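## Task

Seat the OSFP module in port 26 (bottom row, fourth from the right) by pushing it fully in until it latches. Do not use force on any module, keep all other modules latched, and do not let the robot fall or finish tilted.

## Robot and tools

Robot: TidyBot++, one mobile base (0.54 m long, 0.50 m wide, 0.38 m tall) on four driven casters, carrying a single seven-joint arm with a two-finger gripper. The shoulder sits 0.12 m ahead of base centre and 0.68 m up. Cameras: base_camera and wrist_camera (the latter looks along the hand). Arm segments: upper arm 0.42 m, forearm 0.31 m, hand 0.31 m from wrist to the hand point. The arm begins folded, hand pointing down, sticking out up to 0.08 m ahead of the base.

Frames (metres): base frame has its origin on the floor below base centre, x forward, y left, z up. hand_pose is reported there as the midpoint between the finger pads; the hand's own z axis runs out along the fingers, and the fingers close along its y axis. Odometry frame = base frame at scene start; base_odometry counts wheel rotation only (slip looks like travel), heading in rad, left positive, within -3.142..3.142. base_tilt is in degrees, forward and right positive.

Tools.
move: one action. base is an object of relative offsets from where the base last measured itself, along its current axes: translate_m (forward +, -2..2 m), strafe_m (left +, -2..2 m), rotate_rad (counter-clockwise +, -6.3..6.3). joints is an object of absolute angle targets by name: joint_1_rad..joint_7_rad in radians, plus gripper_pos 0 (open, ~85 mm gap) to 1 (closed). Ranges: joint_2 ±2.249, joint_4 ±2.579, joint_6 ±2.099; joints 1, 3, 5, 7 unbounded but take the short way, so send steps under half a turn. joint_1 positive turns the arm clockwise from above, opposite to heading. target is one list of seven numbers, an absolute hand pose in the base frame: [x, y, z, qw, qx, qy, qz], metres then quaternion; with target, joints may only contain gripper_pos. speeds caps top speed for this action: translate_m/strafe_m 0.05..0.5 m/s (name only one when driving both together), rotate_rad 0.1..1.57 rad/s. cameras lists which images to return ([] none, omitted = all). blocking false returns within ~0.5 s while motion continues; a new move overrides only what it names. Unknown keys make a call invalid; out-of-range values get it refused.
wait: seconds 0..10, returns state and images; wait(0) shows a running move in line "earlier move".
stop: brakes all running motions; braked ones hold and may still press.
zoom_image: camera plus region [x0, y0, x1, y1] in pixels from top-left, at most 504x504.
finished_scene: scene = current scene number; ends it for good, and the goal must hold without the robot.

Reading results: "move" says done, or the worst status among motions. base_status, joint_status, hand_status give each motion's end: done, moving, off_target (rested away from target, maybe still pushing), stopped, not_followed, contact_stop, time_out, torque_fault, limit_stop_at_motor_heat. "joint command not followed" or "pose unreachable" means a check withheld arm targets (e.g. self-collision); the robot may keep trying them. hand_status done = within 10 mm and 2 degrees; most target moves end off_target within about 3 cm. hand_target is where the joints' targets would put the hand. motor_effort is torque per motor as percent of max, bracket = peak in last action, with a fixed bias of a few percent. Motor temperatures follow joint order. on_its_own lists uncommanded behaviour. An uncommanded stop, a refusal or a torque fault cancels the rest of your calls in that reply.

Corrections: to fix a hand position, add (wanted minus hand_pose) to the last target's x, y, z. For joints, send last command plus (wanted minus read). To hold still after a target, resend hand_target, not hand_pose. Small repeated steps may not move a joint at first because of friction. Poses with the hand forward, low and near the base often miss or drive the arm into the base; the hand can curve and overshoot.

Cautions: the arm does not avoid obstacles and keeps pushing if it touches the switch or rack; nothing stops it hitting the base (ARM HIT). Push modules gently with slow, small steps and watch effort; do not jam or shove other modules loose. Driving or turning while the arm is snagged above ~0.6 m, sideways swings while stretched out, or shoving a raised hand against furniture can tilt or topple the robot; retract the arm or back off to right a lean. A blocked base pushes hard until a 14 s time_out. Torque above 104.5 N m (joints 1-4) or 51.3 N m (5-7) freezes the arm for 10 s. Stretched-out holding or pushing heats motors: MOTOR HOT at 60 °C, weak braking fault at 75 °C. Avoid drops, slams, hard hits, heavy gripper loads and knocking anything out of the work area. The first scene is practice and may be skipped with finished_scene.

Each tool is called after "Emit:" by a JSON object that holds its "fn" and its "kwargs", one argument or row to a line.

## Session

Emit:
{"fn": "move", "kwargs": {

}}

Scene clock: 0.00 s.
Motor temperatures (°C): [31 32 29 35 39 51 48]
base_odometry: x=+0.000 y=+0.000 heading=+0.000
base_tilt: forward=+0.0 right=+0.0
base_status: not commanded
joint_positions: joint_1_rad=-0.004 joint_2_rad=-0.361 joint_3_rad=+3.135 joint_4_rad=-2.519 joint_5_rad=-0.006 joint_6_rad=-0.861 joint_7_rad=+1.527 gripper_pos=+0.000
joint_status: not commanded
motor_effort: joint_1_rad=-1 joint_2_rad=-1 joint_3_rad=+0 joint_4_rad=+16 joint_5_rad=+0 joint_6_rad=+0 joint_7_rad=+1
hand_pose: x=+0.2701 y=+0.0041 z=+0.5924 quat_wxyz=(-0.003, +0.998, -0.018, +0.061) (m; base frame)
hand_target: x=+0.2709 y=+0.0041 z=+0.5928 quat_wxyz=(-0.003, +0.998, -0.018, +0.062) (m; base frame)
hand_status: not commanded
pictures: base_camera, wrist_camera
Images, in order (width x height): base_camera 644x364, wrist_camera 644x476.

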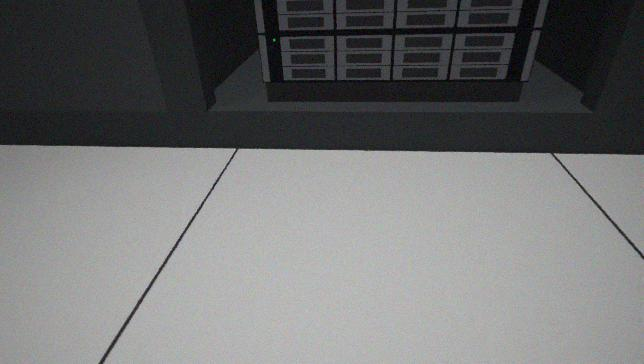

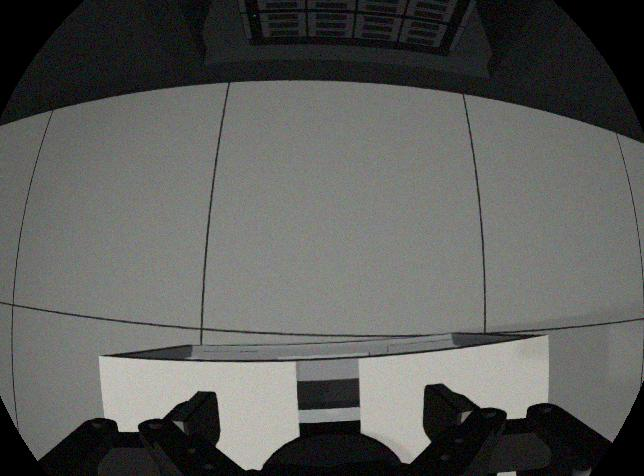

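Emit:
{"fn": "move", "kwargs": {
  "joints": {"joint_1_rad":0.022,"joint_2_rad":-0.515,"joint_3_rad":3.12,"joint_4_rad":-2.282,"joint_5_rad":-0.06,"joint_6_rad":0.257,"joint_7_rad":1.55,"gripper_pos":1}
}}

Emit:
{"fn": "zoom_image", "kwargs": {
  "camera": "wrist_camera",
  "region": [160, 180, 500, 400]
}}

Scene clock: 8.93 s.
Motor temperatures (°C): [31 32 29 35 39 51 48]
move: done
base_odometry: x=+0.000 y=+0.000 heading=+0.000
base_tilt: forward=+0.0 right=+0.0
base_status: not commanded
joint_positions: joint_1_rad=-0.003 joint_2_rad=-0.511 joint_3_rad=+3.134 joint_4_rad=-2.299 joint_5_rad=-0.006 joint_6_rad=+0.219 joint_7_rad=+1.527 gripper_pos=+0.999
joint_status: all done
motor_effort: joint_1_rad=+0(2) joint_2_rad=-3(5) joint_3_rad=+0(1) joint_4_rad=+23(25) joint_5_rad=+0(2) joint_6_rad=+7(9) joint_7_rad=+0(2)
hand_pose: x=+0.5314 y=+0.0059 z=+0.9816 quat_wxyz=(-0.019, +0.706, -0.013, +0.707) (m; base frame)
hand_target: x=+0.5306 y=-0.0013 z=+1.0054 quat_wxyz=(-0.019, +0.685, -0.030, +0.728) (m; base frame)
hand_status: not commanded
pictures: base_camera, wrist_camera
Images, in order (width x height): base_camera 644x364, wrist_camera 644x476.

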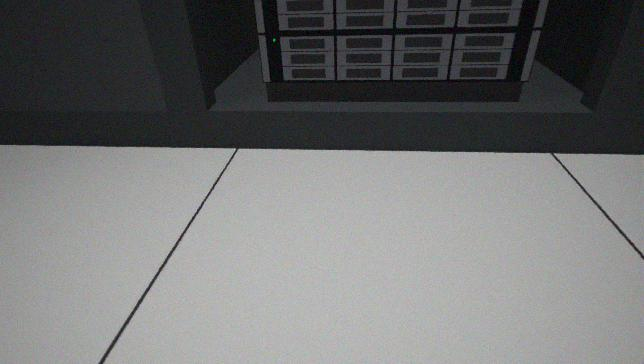

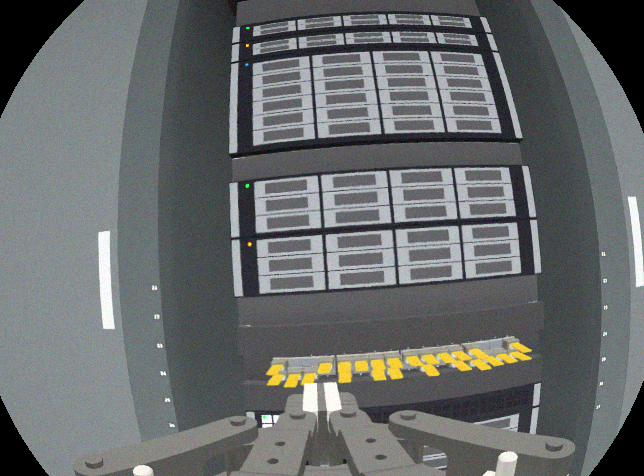

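Scaled by 1.482.

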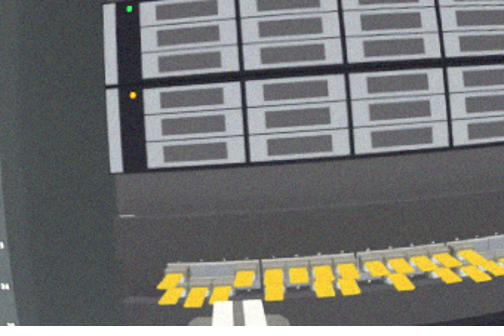

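Emit:
{"fn": "move", "kwargs": {
  "joints": {"joint_1_rad":0.035,"joint_5_rad":0.03,"joint_7_rad":1.60},
  "cameras": ["wrist_camera"]
}}

Emit:
{"fn": "zoom_image", "kwargs": {
  "camera": "wrist_camera",
  "region": [400, 310, 560, 400]
}}

Emit:
{"fn": "zoom_image", "kwargs": {
  "camera": "wrist_camera",
  "region": [250, 310, 410, 400]
}}

Scene clock: 17.67 s.
Motor temperatures (°C): [31 32 29 35 39 51 48]
move: done
base_odometry: x=+0.000 y=+0.000 heading=+0.000
base_tilt: forward=-0.1 right=+0.0
base_status: not commanded
joint_positions: joint_1_rad=+0.011 joint_2_rad=-0.511 joint_3_rad=+3.134 joint_4_rad=-2.299 joint_5_rad=+0.032 joint_6_rad=+0.222 joint_7_rad=+1.575 gripper_pos=+0.999
joint_status: all done
motor_effort: joint_1_rad=+0(1) joint_2_rad=-3(3) joint_3_rad=+0(1) joint_4_rad=+23(24) joint_5_rad=-1(1) joint_6_rad=+8(9) joint_7_rad=+1(2)
hand_pose: x=+0.5315 y=+0.0025 z=+0.9825 quat_wxyz=(+0.013, +0.705, +0.014, +0.709) (m; base frame)
hand_target: x=+0.5307 y=+0.0005 z=+1.0054 quat_wxyz=(+0.028, +0.685, +0.021, +0.728) (m; base frame)
hand_status: not commanded
pictures: wrist_camera
Images, in order (width x height): wrist_camera 644x476.

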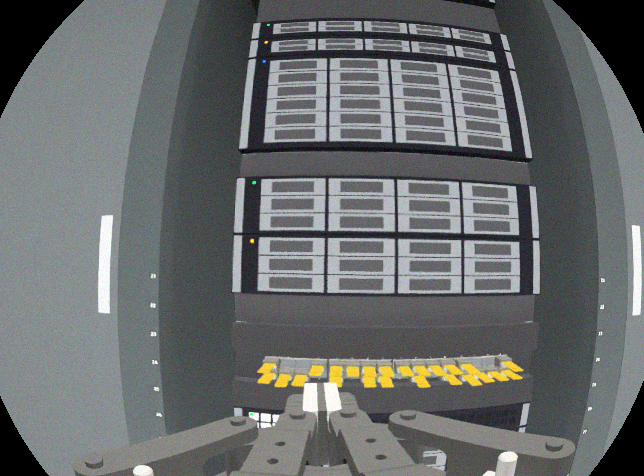

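Scaled by 3.150.

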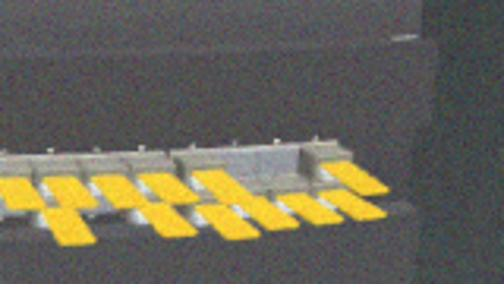

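Scaled by 3.150.

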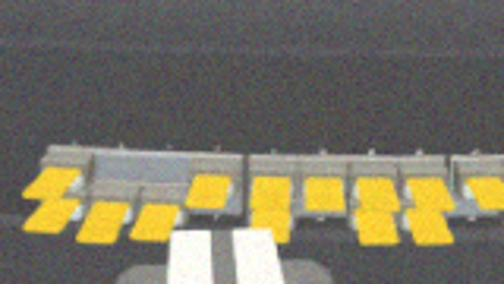

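Emit:
{"fn": "move", "kwargs": {
  "base": {"translate_m":0.2,"strafe_m":-0.25}
}}

Emit:
{"fn": "zoom_image", "kwargs": {
  "camera": "wrist_camera",
  "region": [260, 320, 380, 400]
}}

Emit:
{"fn": "zoom_image", "kwargs": {
  "camera": "base_camera",
  "region": [0, 160, 504, 364]
}}

Scene clock: 26.83 s.
Motor temperatures (°C): [31 32 29 35 39 51 48]
move: done
base_odometry: x=+0.200 y=-0.250 heading=+0.000
base_tilt: forward=+0.0 right=-0.1
base_status: done
joint_positions: joint_1_rad=+0.012 joint_2_rad=-0.510 joint_3_rad=+3.128 joint_4_rad=-2.299 joint_5_rad=+0.032 joint_6_rad=+0.224 joint_7_rad=+1.575 gripper_pos=+0.999
joint_status: not commanded
motor_effort: joint_1_rad=+0(1) joint_2_rad=-3(6) joint_3_rad=+0(2) joint_4_rad=+24(25) joint_5_rad=+0(1) joint_6_rad=+7(9) joint_7_rad=+1(2)
hand_pose: x=+0.5316 y=+0.0057 z=+0.9828 quat_wxyz=(+0.012, +0.705, +0.017, +0.709) (m; base frame)
hand_target: x=+0.5307 y=+0.0005 z=+1.0054 quat_wxyz=(+0.028, +0.685, +0.021, +0.728) (m; base frame)
hand_status: not commanded
pictures: base_camera, wrist_camera
Images, in order (width x height): base_camera 644x364, wrist_camera 644x476.

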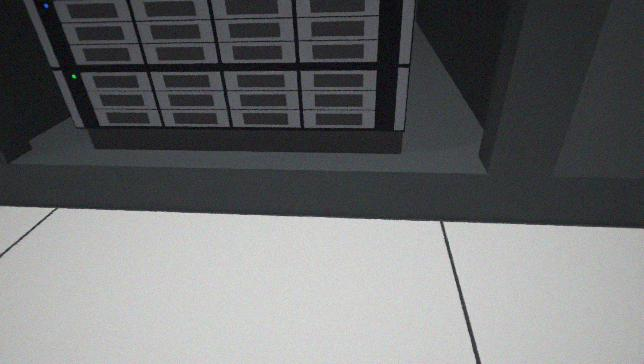

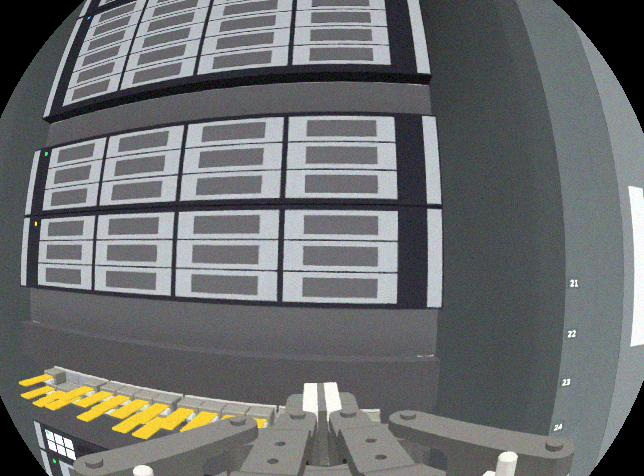

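Scaled by 4.200.

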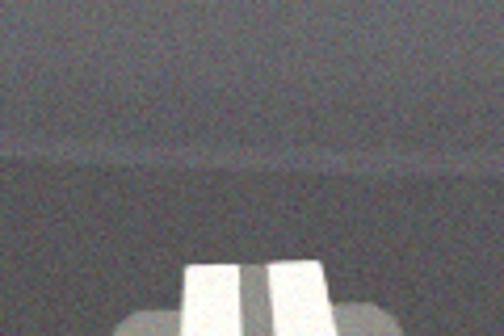

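Scaled by 1.000.

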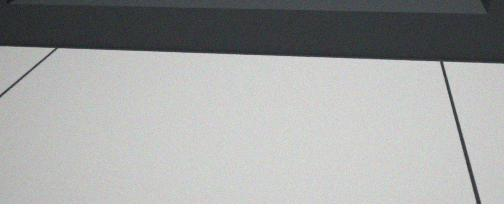

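Emit:
{"fn": "move", "kwargs": {
  "base": {"rotate_rad":-0.04,"strafe_m":0.02},
  "joints": {"joint_1_rad":0.025,"joint_2_rad":-0.437,"joint_4_rad":-2.44,"joint_6_rad":0.44,"joint_5_rad":0.0,"joint_7_rad":1.58}
}}

Emit:
{"fn": "zoom_image", "kwargs": {
  "camera": "wrist_camera",
  "region": [220, 320, 420, 420]
}}

Scene clock: 35.43 s.
Motor temperatures (°C): [31 32 29 35 38 51 48]
move: done
base_odometry: x=+0.200 y=-0.230 heading=-0.041
base_tilt: forward=-0.1 right=+0.0
base_status: done
joint_positions: joint_1_rad=+0.012 joint_2_rad=-0.442 joint_3_rad=+3.127 joint_4_rad=-2.429 joint_5_rad=+0.032 joint_6_rad=+0.403 joint_7_rad=+1.575 gripper_pos=+0.999
joint_status: all done
motor_effort: joint_1_rad=-1(2) joint_2_rad=-4(6) joint_3_rad=+0(2) joint_4_rad=+22(25) joint_5_rad=+0(1) joint_6_rad=+9(10) joint_7_rad=+1(2)
hand_pose: x=+0.5377 y=+0.0074 z=+0.9308 quat_wxyz=(+0.009, +0.712, +0.019, +0.702) (m; base frame)
hand_target: x=+0.5375 y=+0.0014 z=+0.9336 quat_wxyz=(+0.008, +0.704, +0.005, +0.710) (m; base frame)
hand_status: not commanded
pictures: base_camera, wrist_camera
Images, in order (width x height): base_camera 644x364, wrist_camera 644x476.

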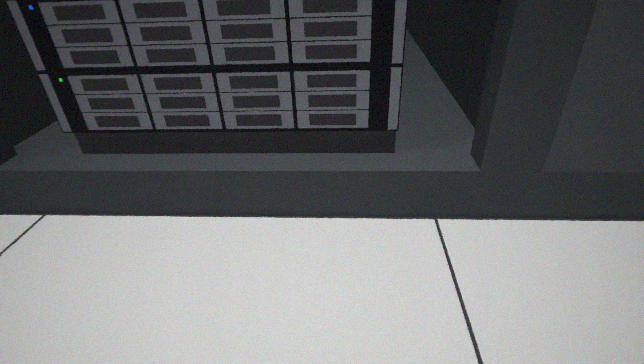

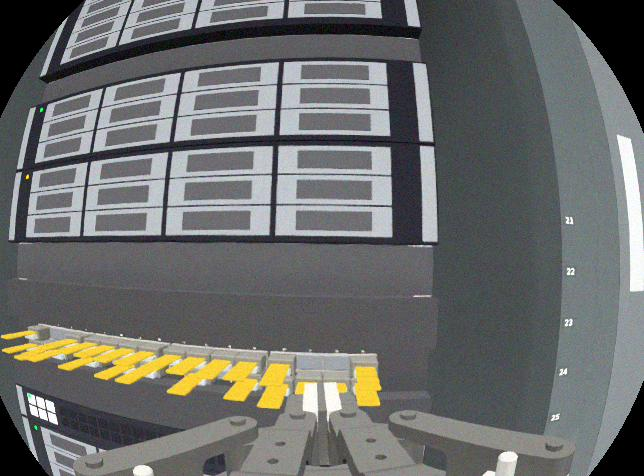

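Scaled by 2.520.

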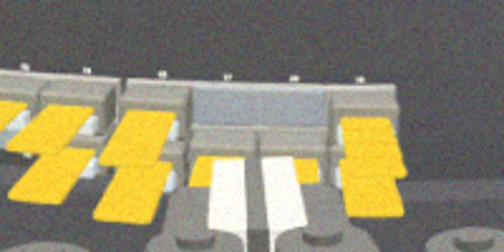

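Emit:
{"fn": "move", "kwargs": {
  "base": {"rotate_rad":-0.02,"strafe_m":0.046},
  "cameras": []
}}

Emit:
{"fn": "move", "kwargs": {
  "base": {"translate_m":0.05}
}}

Emit:
{"fn": "zoom_image", "kwargs": {
  "camera": "wrist_camera",
  "region": [260, 320, 420, 420]
}}

Scene clock: 49.60 s.
Motor temperatures (°C): [31 32 29 35 38 51 48]
move: done
base_odometry: x=+0.202 y=-0.184 heading=-0.061
base_tilt: forward=+0.0 right=-0.1
base_status: done
joint_positions: joint_1_rad=+0.012 joint_2_rad=-0.442 joint_3_rad=+3.124 joint_4_rad=-2.429 joint_5_rad=+0.032 joint_6_rad=+0.406 joint_7_rad=+1.575 gripper_pos=+0.999
joint_status: not commanded
motor_effort: joint_1_rad=-1(1) joint_2_rad=-4(5) joint_3_rad=+0(2) joint_4_rad=+22(23) joint_5_rad=+0(1) joint_6_rad=+8(9) joint_7_rad=+0(1)
hand_pose: x=+0.5377 y=+0.0090 z=+0.9316 quat_wxyz=(+0.008, +0.711, +0.021, +0.703) (m; base frame)
hand_target: x=+0.5375 y=+0.0014 z=+0.9336 quat_wxyz=(+0.008, +0.704, +0.005, +0.710) (m; base frame)
hand_status: not commanded
pictures: none
No camera images: "cameras" was empty.

Scene clock: 50.60 s.
Motor temperatures (°C): [31 32 29 35 38 51 48]
move: done
base_odometry: x=+0.252 y=-0.187 heading=-0.061
base_tilt: forward=+0.0 right=-0.1
base_status: done
joint_positions: joint_1_rad=+0.012 joint_2_rad=-0.433 joint_3_rad=+3.124 joint_4_rad=-2.429 joint_5_rad=+0.032 joint_6_rad=+0.407 joint_7_rad=+1.575 gripper_pos=+0.999
joint_status: not commanded
motor_effort: joint_1_rad=-1(1) joint_2_rad=-4(6) joint_3_rad=+0(0) joint_4_rad=+21(24) joint_5_rad=+0(1) joint_6_rad=+7(9) joint_7_rad=+1(2)
hand_pose: x=+0.5397 y=+0.0090 z=+0.9284 quat_wxyz=(+0.008, +0.713, +0.021, +0.701) (m; base frame)
hand_target: x=+0.5375 y=+0.0014 z=+0.9336 quat_wxyz=(+0.008, +0.704, +0.005, +0.710) (m; base frame)
hand_status: not commanded
pictures: base_camera, wrist_camera
Images, in order (width x height): base_camera 644x364, wrist_camera 644x476.

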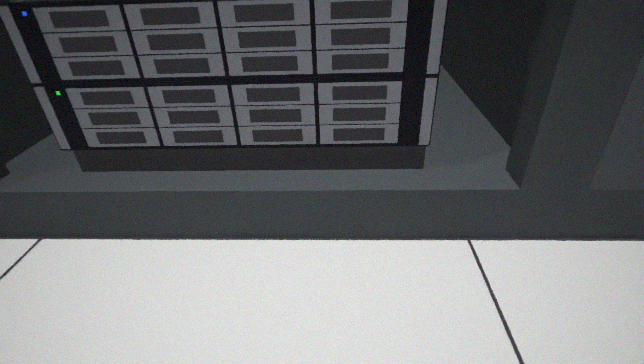

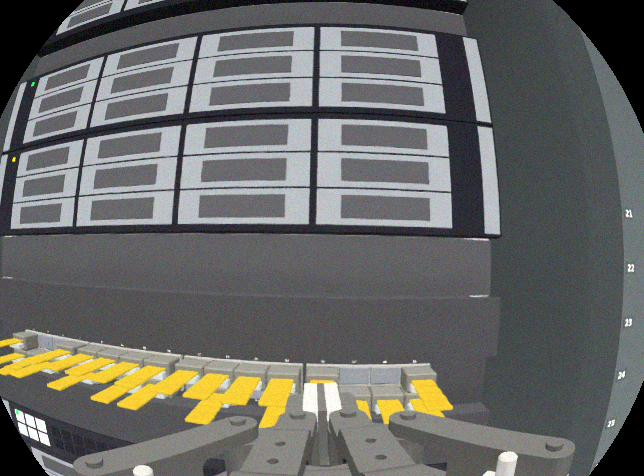

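Scaled by 3.150.

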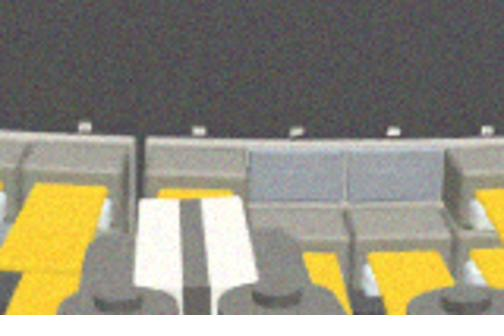

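Emit:
{"fn": "move", "kwargs": {
  "joints": {"joint_2_rad":-0.412,"joint_4_rad":-2.494,"joint_6_rad":0.519},
  "cameras": ["wrist_camera"]
}}

Emit:
{"fn": "zoom_image", "kwargs": {
  "camera": "wrist_camera",
  "region": [240, 320, 400, 420]
}}

Scene clock: 58.37 s.
Motor temperatures (°C): [31 32 29 35 38 51 48]
move: done
base_odometry: x=+0.252 y=-0.187 heading=-0.061
base_tilt: forward=+0.0 right=-0.1
base_status: not commanded
joint_positions: joint_1_rad=+0.012 joint_2_rad=-0.420 joint_3_rad=+3.124 joint_4_rad=-2.481 joint_5_rad=+0.032 joint_6_rad=+0.487 joint_7_rad=+1.575 gripper_pos=+0.999
joint_status: all done
motor_effort: joint_1_rad=+0(1) joint_2_rad=-4(5) joint_3_rad=+0(1) joint_4_rad=+22(24) joint_5_rad=+0(1) joint_6_rad=+7(9) joint_7_rad=+0(2)
hand_pose: x=+0.5359 y=+0.0096 z=+0.9169 quat_wxyz=(+0.007, +0.708, +0.021, +0.706) (m; base frame)
hand_target: x=+0.5358 y=+0.0012 z=+0.9159 quat_wxyz=(+0.008, +0.704, +0.004, +0.710) (m; base frame)
hand_status: not commanded
pictures: wrist_camera
Images, in order (width x height): wrist_camera 644x476.

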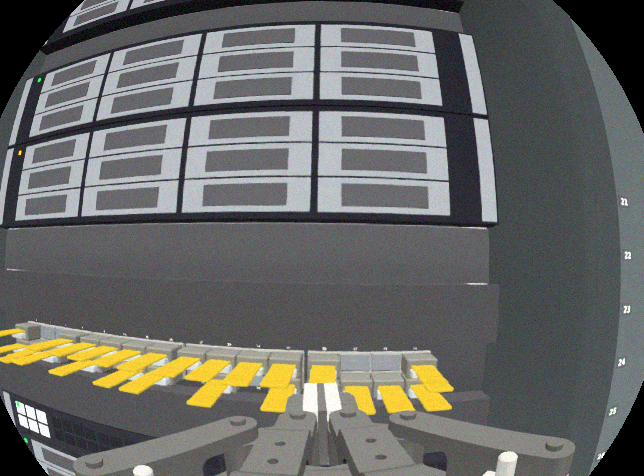

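Scaled by 3.150.

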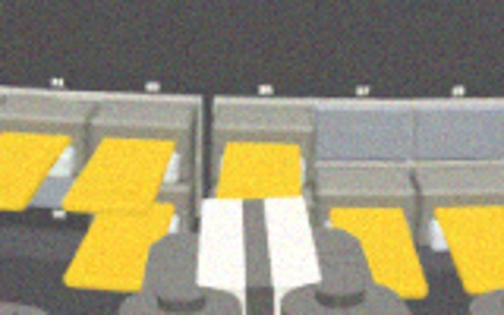

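Emit:
{"fn": "move", "kwargs": {
  "joints": {"joint_2_rad":-0.388,"joint_4_rad":-2.544,"joint_6_rad":0.595},
  "cameras": ["wrist_camera"]
}}

Emit:
{"fn": "zoom_image", "kwargs": {
  "camera": "wrist_camera",
  "region": [260, 320, 400, 400]
}}

Scene clock: 66.20 s.
Motor temperatures (°C): [31 32 29 35 38 51 48]
move: done
base_odometry: x=+0.252 y=-0.187 heading=-0.061
base_tilt: forward=+0.0 right=+0.0
base_status: not commanded
joint_positions: joint_1_rad=+0.012 joint_2_rad=-0.397 joint_3_rad=+3.124 joint_4_rad=-2.530 joint_5_rad=+0.032 joint_6_rad=+0.564 joint_7_rad=+1.575 gripper_pos=+0.999
joint_status: all done
motor_effort: joint_1_rad=+0(1) joint_2_rad=-4(5) joint_3_rad=+0(1) joint_4_rad=+22(23) joint_5_rad=+0(1) joint_6_rad=+10(10) joint_7_rad=+1(2)
hand_pose: x=+0.5333 y=+0.0101 z=+0.9022 quat_wxyz=(+0.006, +0.707, +0.021, +0.707) (m; base frame)
hand_target: x=+0.5329 y=+0.0011 z=+0.9006 quat_wxyz=(+0.008, +0.704, +0.004, +0.710) (m; base frame)
hand_status: not commanded
pictures: wrist_camera
Images, in order (width x height): wrist_camera 644x476.

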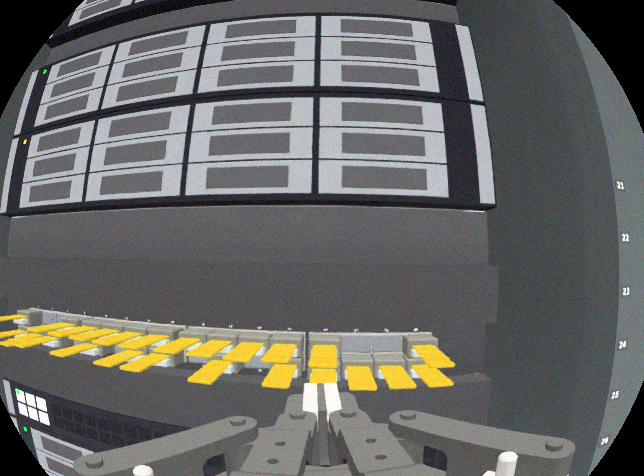

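Scaled by 3.600.

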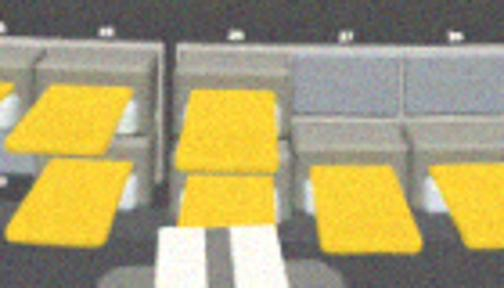

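Emit:
{"fn": "move", "kwargs": {
  "base": {"rotate_rad":-0.01,"strafe_m":0.004},
  "joints": {"joint_2_rad":-0.43,"joint_4_rad":-2.45,"joint_6_rad":0.455},
  "cameras": []
}}

Emit:
{"fn": "move", "kwargs": {
  "base": {"translate_m":0.03},
  "speeds": {"translate_m":0.1},
  "cameras": ["wrist_camera"]
}}

Emit:
{"fn": "zoom_image", "kwargs": {
  "camera": "wrist_camera",
  "region": [260, 320, 400, 400]
}}

Scene clock: 87.57 s.
Motor temperatures (°C): [31 32 29 35 38 51 48]
move: done
base_odometry: x=+0.253 y=-0.183 heading=-0.071
base_tilt: forward=-0.1 right=+0.0
base_status: done
joint_positions: joint_1_rad=+0.012 joint_2_rad=-0.420 joint_3_rad=+3.124 joint_4_rad=-2.474 joint_5_rad=+0.032 joint_6_rad=+0.496 joint_7_rad=+1.575 gripper_pos=+0.999
joint_status: all done
motor_effort: joint_1_rad=+0(1) joint_2_rad=-4(5) joint_3_rad=+0(2) joint_4_rad=+22(23) joint_5_rad=+0(1) joint_6_rad=+8(9) joint_7_rad=+0(2)
hand_pose: x=+0.5369 y=+0.0097 z=+0.9237 quat_wxyz=(+0.007, +0.702, +0.021, +0.711) (m; base frame)
hand_target: x=+0.5379 y=+0.0013 z=+0.9294 quat_wxyz=(+0.008, +0.705, +0.005, +0.709) (m; base frame)
hand_status: not commanded
pictures: none
No camera images: "cameras" was empty.

Scene clock: 88.43 s.
Motor temperatures (°C): [31 32 29 35 38 51 48]
move: done
base_odometry: x=+0.283 y=-0.185 heading=-0.071
base_tilt: forward=+0.0 right=+0.0
base_status: done
joint_positions: joint_1_rad=+0.012 joint_2_rad=-0.424 joint_3_rad=+3.124 joint_4_rad=-2.474 joint_5_rad=+0.032 joint_6_rad=+0.496 joint_7_rad=+1.575 gripper_pos=+0.999
joint_status: not commanded
motor_effort: joint_1_rad=+0(1) joint_2_rad=-4(6) joint_3_rad=+0(1) joint_4_rad=+21(23) joint_5_rad=+1(1) joint_6_rad=+7(9) joint_7_rad=+1(1)
hand_pose: x=+0.5359 y=+0.0097 z=+0.9255 quat_wxyz=(+0.007, +0.701, +0.021, +0.713) (m; base frame)
hand_target: x=+0.5379 y=+0.0013 z=+0.9294 quat_wxyz=(+0.008, +0.705, +0.005, +0.709) (m; base frame)
hand_status: not commanded
pictures: wrist_camera
Images, in order (width x height): wrist_camera 644x476.

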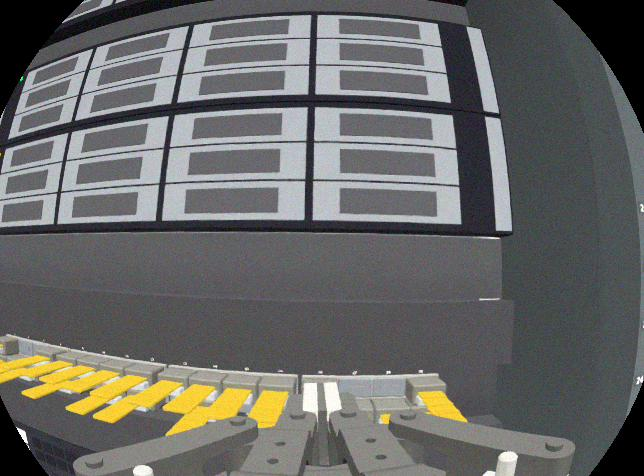

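Scaled by 3.600.

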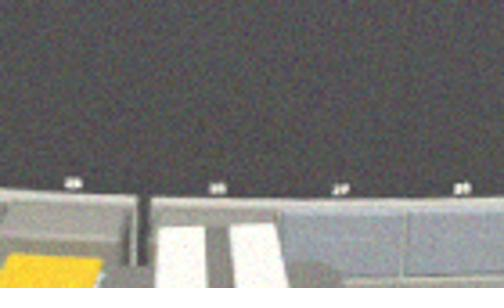

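Emit:
{"fn": "move", "kwargs": {
  "base": {"translate_m":-0.1},
  "cameras": []
}}

Emit:
{"fn": "move", "kwargs": {
  "joints": {"joint_1_rad":0.022,"joint_2_rad":-0.08,"joint_3_rad":3.125,"joint_4_rad":-2.53,"joint_5_rad":0.0,"joint_6_rad":0.88,"joint_7_rad":1.57}
}}

Emit:
{"fn": "zoom_image", "kwargs": {
  "camera": "wrist_camera",
  "region": [260, 300, 400, 400]
}}

Scene clock: 112.43 s.
Motor temperatures (°C): [31 32 29 35 38 51 48]
move: done
base_odometry: x=+0.183 y=-0.178 heading=-0.071
base_tilt: forward=+0.0 right=+0.0
base_status: done
joint_positions: joint_1_rad=+0.012 joint_2_rad=-0.428 joint_3_rad=+3.124 joint_4_rad=-2.474 joint_5_rad=+0.032 joint_6_rad=+0.496 joint_7_rad=+1.575 gripper_pos=+0.999
joint_status: not commanded
motor_effort: joint_1_rad=-1(1) joint_2_rad=-4(7) joint_3_rad=+0(1) joint_4_rad=+21(23) joint_5_rad=-1(1) joint_6_rad=+8(9) joint_7_rad=+1(2)
hand_pose: x=+0.5349 y=+0.0097 z=+0.9272 quat_wxyz=(+0.007, +0.699, +0.021, +0.714) (m; base frame)
hand_target: x=+0.5379 y=+0.0013 z=+0.9294 quat_wxyz=(+0.008, +0.705, +0.005, +0.709) (m; base frame)
hand_status: not commanded
pictures: none
No camera images: "cameras" was empty.

Scene clock: 114.23 s.
Motor temperatures (°C): [31 32 29 35 38 51 48]
move: done
base_odometry: x=+0.183 y=-0.178 heading=-0.071
base_tilt: forward=-0.1 right=+0.1
base_status: not commanded
joint_positions: joint_1_rad=+0.012 joint_2_rad=-0.082 joint_3_rad=+3.124 joint_4_rad=-2.511 joint_5_rad=+0.032 joint_6_rad=+0.843 joint_7_rad=+1.575 gripper_pos=+0.999
joint_status: all done
motor_effort: joint_1_rad=-1(1) joint_2_rad=-13(14) joint_3_rad=-1(1) joint_4_rad=+18(23) joint_5_rad=-1(2) joint_6_rad=+8(9) joint_7_rad=+0(2)
hand_pose: x=+0.6009 y=+0.0120 z=+0.8587 quat_wxyz=(-0.001, +0.712, +0.020, +0.702) (m; base frame)
hand_target: x=+0.5970 y=-0.0010 z=+0.8593 quat_wxyz=(+0.002, +0.707, -0.002, +0.707) (m; base frame)
hand_status: not commanded
pictures: base_camera, wrist_camera
Images, in order (width x height): base_camera 644x364, wrist_camera 644x476.

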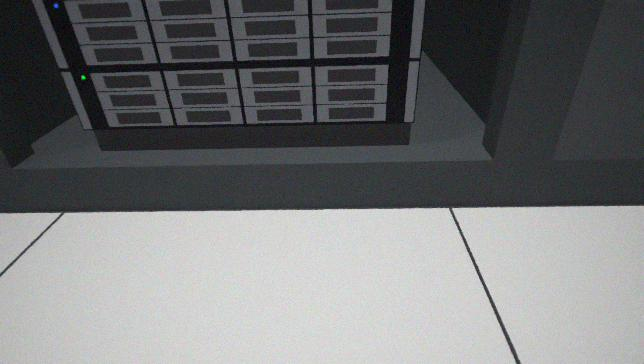

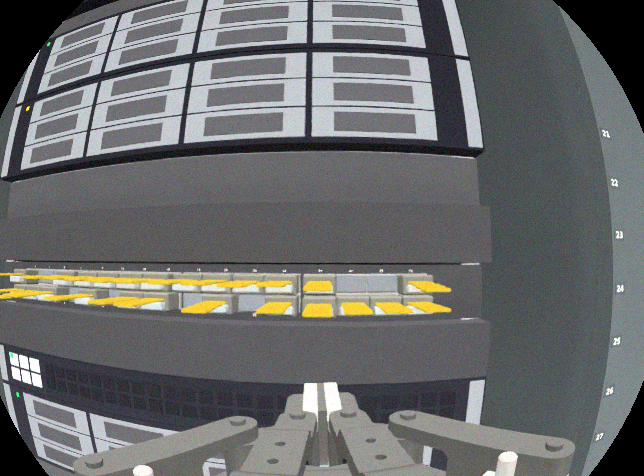

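Scaled by 3.600.

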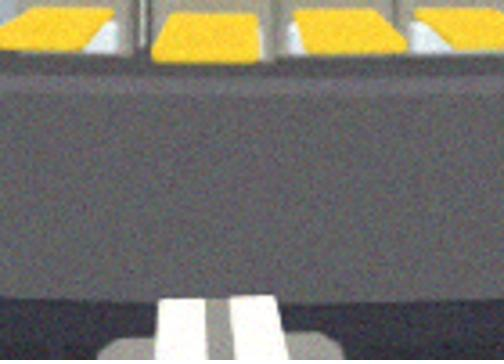

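Emit:
{"fn": "zoom_image", "kwargs": {
  "camera": "wrist_camera",
  "region": [260, 255, 390, 330]
}}

Emit:
{"fn": "zoom_image", "kwargs": {
  "camera": "wrist_camera",
  "region": [390, 255, 500, 345]
}}

Scaled by 3.877.

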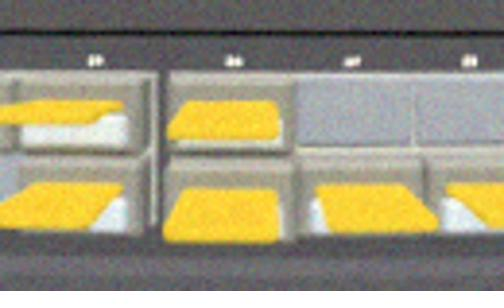

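Scaled by 4.582.

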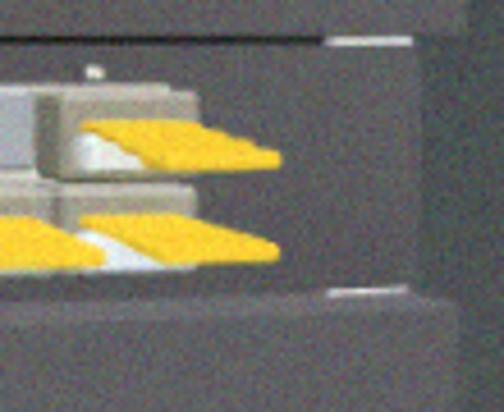

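Emit:
{"fn": "move", "kwargs": {
  "base": {"strafe_m":0.002,"translate_m":0.03},
  "joints": {"joint_2_rad":-0.108,"joint_4_rad":-2.505,"joint_6_rad":0.84},
  "cameras": ["wrist_camera"]
}}

Emit:
{"fn": "zoom_image", "kwargs": {
  "camera": "wrist_camera",
  "region": [260, 300, 400, 400]
}}

Scene clock: 143.97 s.
Motor temperatures (°C): [31 32 29 35 38 51 48]
move: done
base_odometry: x=+0.213 y=-0.178 heading=-0.071
base_tilt: forward=-0.1 right=+0.0
base_status: done
joint_positions: joint_1_rad=+0.012 joint_2_rad=-0.100 joint_3_rad=+3.124 joint_4_rad=-2.511 joint_5_rad=+0.032 joint_6_rad=+0.843 joint_7_rad=+1.575 gripper_pos=+0.999
joint_status: all done
motor_effort: joint_1_rad=-1(1) joint_2_rad=-12(14) joint_3_rad=+0(1) joint_4_rad=+18(19) joint_5_rad=+0(1) joint_6_rad=+9(10) joint_7_rad=+1(2)
hand_pose: x=+0.5978 y=+0.0120 z=+0.8672 quat_wxyz=(-0.001, +0.706, +0.020, +0.708) (m; base frame)
hand_target: x=+0.5978 y=-0.0009 z=+0.8732 quat_wxyz=(+0.002, +0.702, -0.002, +0.712) (m; base frame)
hand_status: not commanded
pictures: wrist_camera
Images, in order (width x height): wrist_camera 644x476.

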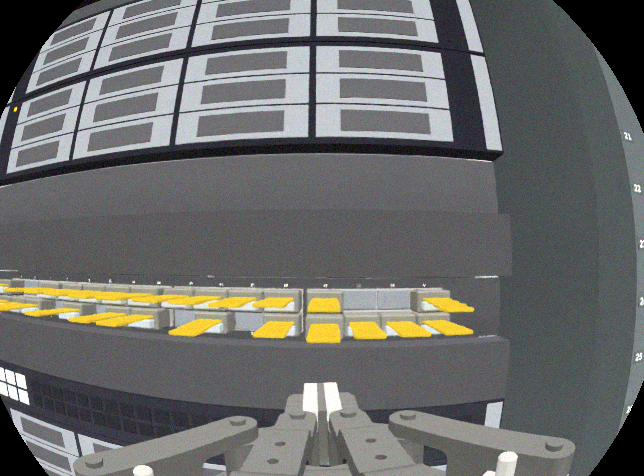

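Scaled by 3.600.

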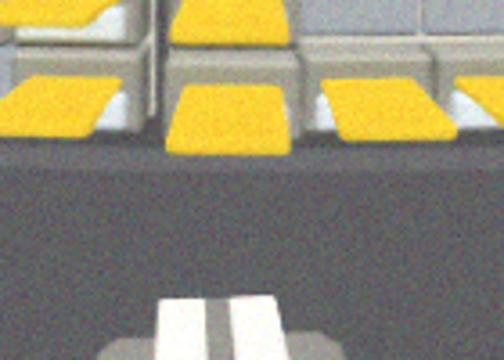

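Emit:
{"fn": "move", "kwargs": {
  "base": {"strafe_m":-0.001,"translate_m":0.03},
  "cameras": ["wrist_camera"]
}}

Emit:
{"fn": "zoom_image", "kwargs": {
  "camera": "wrist_camera",
  "region": [260, 300, 400, 400]
}}

Scene clock: 157.37 s.
Motor temperatures (°C): [31 32 29 35 38 51 48]
move: done
base_odometry: x=+0.243 y=-0.181 heading=-0.070
base_tilt: forward=+0.0 right=+0.0
base_status: done
joint_positions: joint_1_rad=+0.012 joint_2_rad=-0.100 joint_3_rad=+3.124 joint_4_rad=-2.511 joint_5_rad=+0.032 joint_6_rad=+0.843 joint_7_rad=+1.575 gripper_pos=+0.999
joint_status: not commanded
motor_effort: joint_1_rad=-1(1) joint_2_rad=-13(14) joint_3_rad=-1(1) joint_4_rad=+19(20) joint_5_rad=-1(1) joint_6_rad=+8(9) joint_7_rad=+1(2)
hand_pose: x=+0.5977 y=+0.0120 z=+0.8674 quat_wxyz=(-0.001, +0.706, +0.020, +0.708) (m; base frame)
hand_target: x=+0.5978 y=-0.0009 z=+0.8732 quat_wxyz=(+0.002, +0.702, -0.002, +0.712) (m; base frame)
hand_status: not commanded
pictures: wrist_camera
Images, in order (width x height): wrist_camera 644x476.

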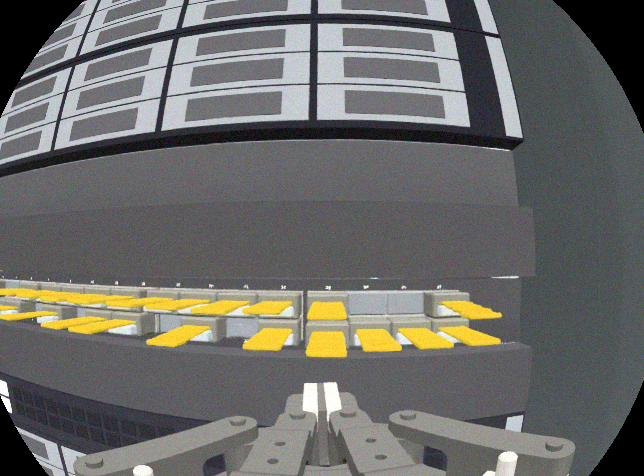

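Scaled by 3.600.

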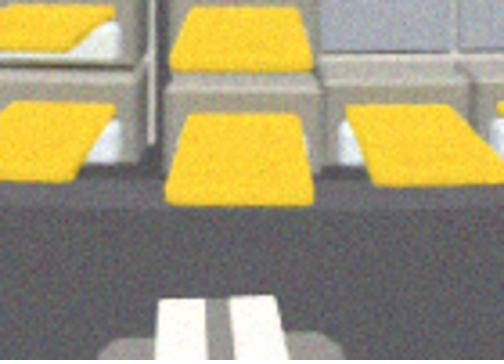

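Emit:
{"fn": "move", "kwargs": {
  "base": {"strafe_m":-0.003,"translate_m":-0.004},
  "cameras": []
}}

Emit:
{"fn": "move", "kwargs": {
  "joints": {"joint_2_rad":-0.145,"joint_4_rad":-2.476,"joint_6_rad":0.775},
  "cameras": ["wrist_camera"]
}}

Emit:
{"fn": "zoom_image", "kwargs": {
  "camera": "wrist_camera",
  "region": [260, 320, 400, 420]
}}

Scene clock: 169.00 s.
Motor temperatures (°C): [31 32 29 35 38 51 48]
move: done
base_odometry: x=+0.238 y=-0.183 heading=-0.070
base_tilt: forward=+0.0 right=+0.0
base_status: done
joint_positions: joint_1_rad=+0.012 joint_2_rad=-0.102 joint_3_rad=+3.124 joint_4_rad=-2.511 joint_5_rad=+0.032 joint_6_rad=+0.843 joint_7_rad=+1.575 gripper_pos=+0.999
joint_status: not commanded
motor_effort: joint_1_rad=+0(2) joint_2_rad=-12(15) joint_3_rad=+0(2) joint_4_rad=+18(20) joint_5_rad=+0(1) joint_6_rad=+8(9) joint_7_rad=+0(1)
hand_pose: x=+0.5975 y=+0.0120 z=+0.8681 quat_wxyz=(-0.001, +0.705, +0.020, +0.709) (m; base frame)
hand_target: x=+0.5978 y=-0.0009 z=+0.8732 quat_wxyz=(+0.002, +0.702, -0.002, +0.712) (m; base frame)
hand_status: not commanded
pictures: none
No camera images: "cameras" was empty.

Scene clock: 169.70 s.
Motor temperatures (°C): [31 32 29 35 38 51 48]
move: done
base_odometry: x=+0.238 y=-0.183 heading=-0.070
base_tilt: forward=+0.0 right=+0.0
base_status: not commanded
joint_positions: joint_1_rad=+0.012 joint_2_rad=-0.134 joint_3_rad=+3.124 joint_4_rad=-2.498 joint_5_rad=+0.032 joint_6_rad=+0.805 joint_7_rad=+1.575 gripper_pos=+0.999
joint_status: all done
motor_effort: joint_1_rad=+0(1) joint_2_rad=-11(14) joint_3_rad=+0(1) joint_4_rad=+18(20) joint_5_rad=+0(1) joint_6_rad=+9(9) joint_7_rad=+1(1)
hand_pose: x=+0.5943 y=+0.0118 z=+0.8785 quat_wxyz=(+0.000, +0.703, +0.020, +0.711) (m; base frame)
hand_target: x=+0.5971 y=-0.0008 z=+0.8861 quat_wxyz=(+0.003, +0.702, -0.001, +0.712) (m; base frame)
hand_status: not commanded
pictures: wrist_camera
Images, in order (width x height): wrist_camera 644x476.

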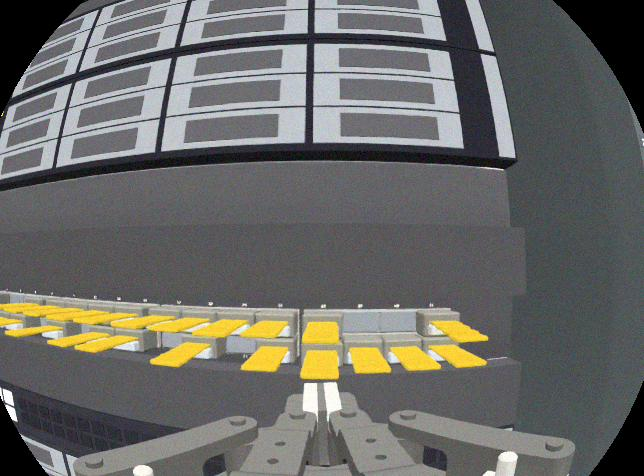

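Scaled by 3.600.

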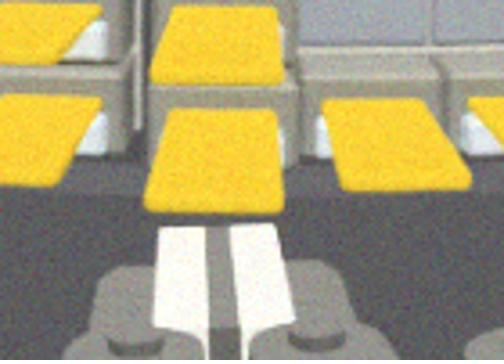

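Emit:
{"fn": "move", "kwargs": {
  "joints": {"joint_2_rad":-0.172,"joint_4_rad":-2.456,"joint_6_rad":0.723},
  "cameras": ["wrist_camera"]
}}

Emit:
{"fn": "zoom_image", "kwargs": {
  "camera": "wrist_camera",
  "region": [260, 320, 400, 420]
}}

Scene clock: 180.83 s.
Motor temperatures (°C): [31 32 29 35 38 51 48]
move: done
base_odometry: x=+0.238 y=-0.183 heading=-0.070
base_tilt: forward=-0.1 right=+0.0
base_status: not commanded
joint_positions: joint_1_rad=+0.012 joint_2_rad=-0.160 joint_3_rad=+3.124 joint_4_rad=-2.482 joint_5_rad=+0.032 joint_6_rad=+0.761 joint_7_rad=+1.575 gripper_pos=+0.999
joint_status: all done
motor_effort: joint_1_rad=+0(1) joint_2_rad=-10(13) joint_3_rad=-1(1) joint_4_rad=+19(20) joint_5_rad=+0(1) joint_6_rad=+9(9) joint_7_rad=+0(2)
hand_pose: x=+0.5926 y=+0.0116 z=+0.8853 quat_wxyz=(+0.001, +0.704, +0.021, +0.710) (m; base frame)
hand_target: x=+0.5958 y=-0.0007 z=+0.8937 quat_wxyz=(+0.003, +0.704, -0.001, +0.711) (m; base frame)
hand_status: not commanded
pictures: wrist_camera
Images, in order (width x height): wrist_camera 644x476.

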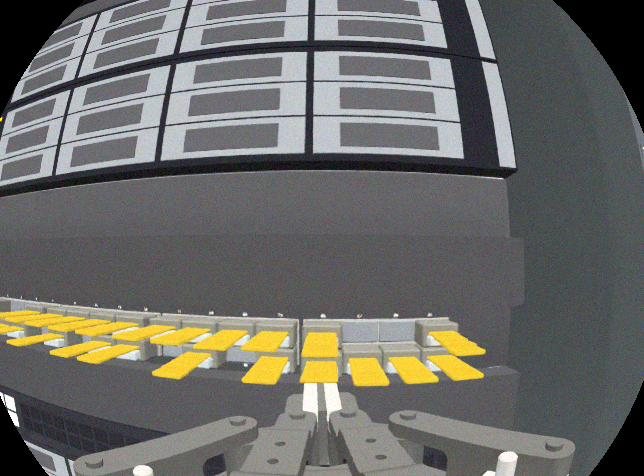

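Scaled by 3.600.

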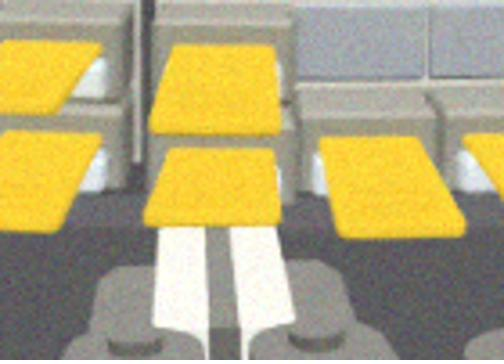

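Emit:
{"fn": "move", "kwargs": {
  "base": {"translate_m":0.018},
  "speeds": {"translate_m":0.05},
  "cameras": ["wrist_camera"]
}}

Emit:
{"fn": "zoom_image", "kwargs": {
  "camera": "wrist_camera",
  "region": [260, 320, 400, 420]
}}

Emit:
{"fn": "move", "kwargs": {
  "base": {"translate_m":0.008},
  "speeds": {"translate_m":0.05},
  "cameras": ["wrist_camera"]
}}

Emit:
{"fn": "zoom_image", "kwargs": {
  "camera": "wrist_camera",
  "region": [260, 320, 400, 420]
}}

Scene clock: 192.77 s.
Motor temperatures (°C): [31 32 29 35 38 51 48]
move: done
base_odometry: x=+0.256 y=-0.185 heading=-0.070
base_tilt: forward=+0.1 right=+0.0
base_status: done
joint_positions: joint_1_rad=+0.012 joint_2_rad=-0.163 joint_3_rad=+3.124 joint_4_rad=-2.482 joint_5_rad=+0.032 joint_6_rad=+0.761 joint_7_rad=+1.575 gripper_pos=+0.999
joint_status: not commanded
motor_effort: joint_1_rad=-1(1) joint_2_rad=-11(14) joint_3_rad=+0(1) joint_4_rad=+19(21) joint_5_rad=+1(1) joint_6_rad=+9(9) joint_7_rad=+0(1)
hand_pose: x=+0.5920 y=+0.0116 z=+0.8867 quat_wxyz=(+0.001, +0.703, +0.021, +0.711) (m; base frame)
hand_target: x=+0.5958 y=-0.0007 z=+0.8937 quat_wxyz=(+0.003, +0.704, -0.001, +0.711) (m; base frame)
hand_status: not commanded
pictures: wrist_camera
Images, in order (width x height): wrist_camera 644x476.

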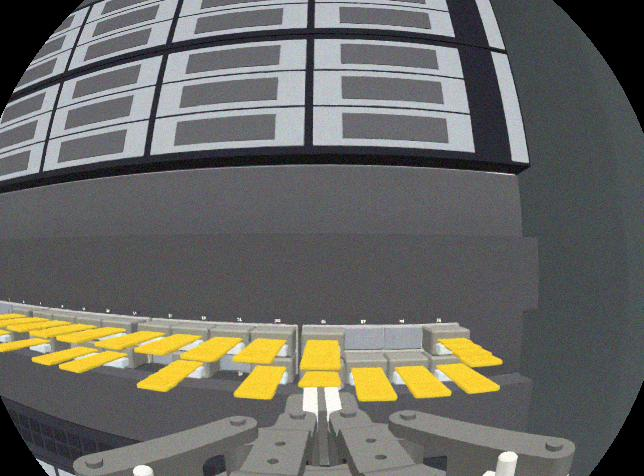

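Scaled by 3.600.

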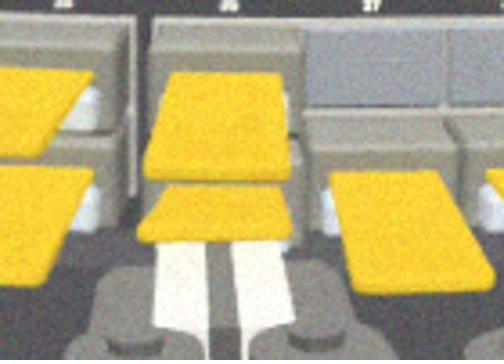

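Scene clock: 193.40 s.
Motor temperatures (°C): [31 32 29 35 38 51 48]
move: done
base_odometry: x=+0.264 y=-0.185 heading=-0.070
base_tilt: forward=+0.0 right=+0.0
base_status: done
joint_positions: joint_1_rad=+0.012 joint_2_rad=-0.164 joint_3_rad=+3.124 joint_4_rad=-2.482 joint_5_rad=+0.032 joint_6_rad=+0.761 joint_7_rad=+1.575 gripper_pos=+0.999
joint_status: not commanded
motor_effort: joint_1_rad=+0(1) joint_2_rad=-11(14) joint_3_rad=+0(1) joint_4_rad=+20(21) joint_5_rad=+1(1) joint_6_rad=+8(9) joint_7_rad=+0(1)
hand_pose: x=+0.5919 y=+0.0116 z=+0.8872 quat_wxyz=(+0.001, +0.702, +0.021, +0.712) (m; base frame)
hand_target: x=+0.5958 y=-0.0007 z=+0.8937 quat_wxyz=(+0.003, +0.704, -0.001, +0.711) (m; base frame)
hand_status: not commanded
pictures: wrist_camera
Images, in order (width x height): wrist_camera 644x476.

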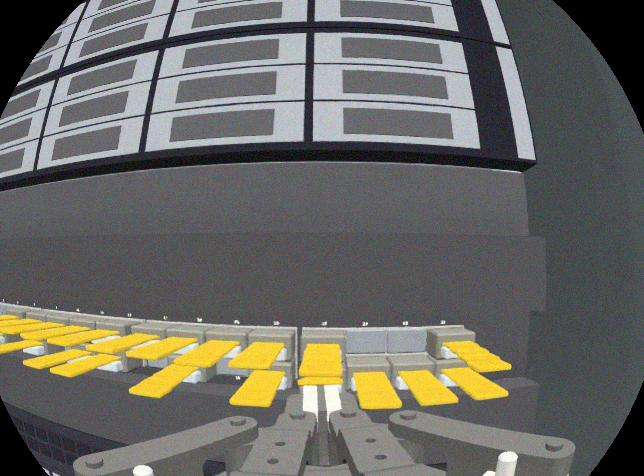

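Scaled by 3.600.

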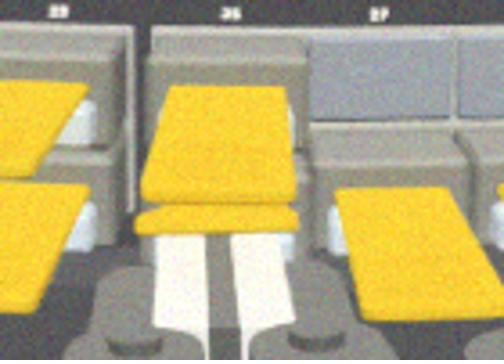

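Emit:
{"fn": "move", "kwargs": {
  "base": {"translate_m":0.008},
  "speeds": {"translate_m":0.05},
  "cameras": ["wrist_camera"]
}}

Emit:
{"fn": "zoom_image", "kwargs": {
  "camera": "wrist_camera",
  "region": [260, 320, 400, 420]
}}

Emit:
{"fn": "move", "kwargs": {
  "base": {"translate_m":0.006},
  "speeds": {"translate_m":0.05},
  "cameras": ["wrist_camera"]
}}

Emit:
{"fn": "zoom_image", "kwargs": {
  "camera": "wrist_camera",
  "region": [260, 320, 400, 420]
}}

Scene clock: 201.27 s.
Motor temperatures (°C): [31 32 29 35 38 51 48]
move: done
base_odometry: x=+0.272 y=-0.185 heading=-0.069
base_tilt: forward=+0.1 right=-0.1
base_status: done
joint_positions: joint_1_rad=+0.012 joint_2_rad=-0.163 joint_3_rad=+3.124 joint_4_rad=-2.482 joint_5_rad=+0.032 joint_6_rad=+0.761 joint_7_rad=+1.575 gripper_pos=+0.999
joint_status: not commanded
motor_effort: joint_1_rad=-1(1) joint_2_rad=-11(14) joint_3_rad=+0(1) joint_4_rad=+20(22) joint_5_rad=+0(1) joint_6_rad=+10(10) joint_7_rad=+1(1)
hand_pose: x=+0.5920 y=+0.0116 z=+0.8872 quat_wxyz=(+0.001, +0.702, +0.021, +0.712) (m; base frame)
hand_target: x=+0.5958 y=-0.0007 z=+0.8937 quat_wxyz=(+0.003, +0.704, -0.001, +0.711) (m; base frame)
hand_status: not commanded
pictures: wrist_camera
Images, in order (width x height): wrist_camera 644x476.

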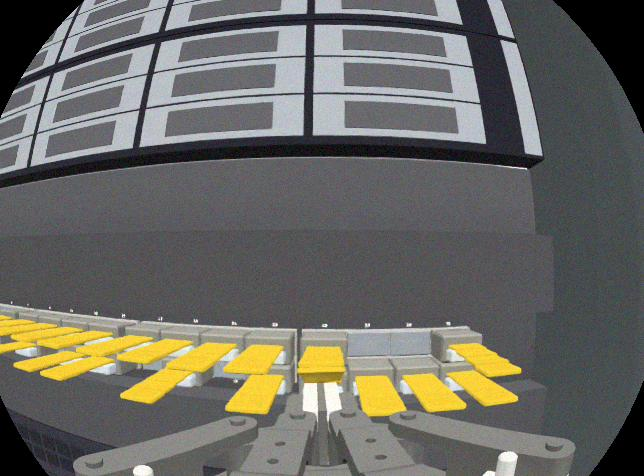

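Scaled by 3.600.

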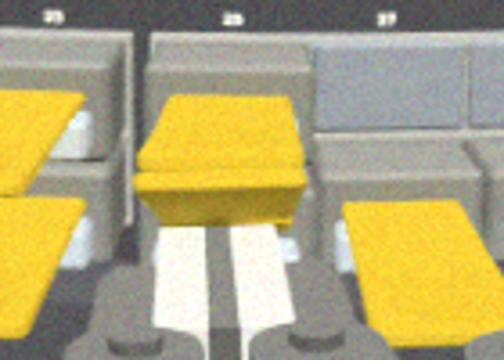

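Scene clock: 201.83 s.
Motor temperatures (°C): [31 32 29 35 38 51 48]
move: done
base_odometry: x=+0.279 y=-0.185 heading=-0.069
base_tilt: forward=+0.0 right=+0.0
base_status: done
joint_positions: joint_1_rad=+0.012 joint_2_rad=-0.165 joint_3_rad=+3.124 joint_4_rad=-2.481 joint_5_rad=+0.032 joint_6_rad=+0.759 joint_7_rad=+1.575 gripper_pos=+0.999
joint_status: not commanded
motor_effort: joint_1_rad=+0(1) joint_2_rad=-12(12) joint_3_rad=-1(1) joint_4_rad=+22(25) joint_5_rad=+0(1) joint_6_rad=+10(11) joint_7_rad=+1(1)
hand_pose: x=+0.5918 y=+0.0116 z=+0.8878 quat_wxyz=(+0.001, +0.702, +0.021, +0.712) (m; base frame)
hand_target: x=+0.5958 y=-0.0007 z=+0.8937 quat_wxyz=(+0.003, +0.704, -0.001, +0.711) (m; base frame)
hand_status: not commanded
pictures: wrist_camera
Images, in order (width x height): wrist_camera 644x476.

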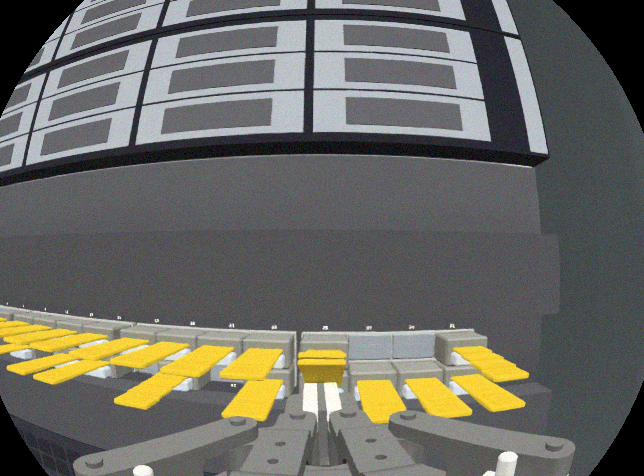

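Scaled by 3.600.

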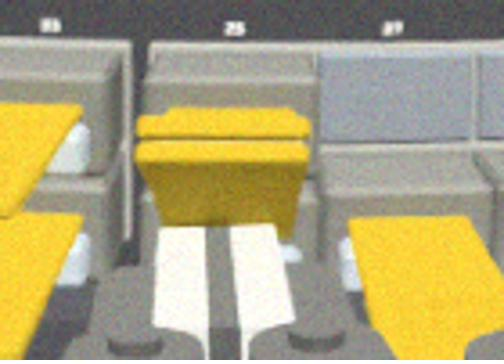

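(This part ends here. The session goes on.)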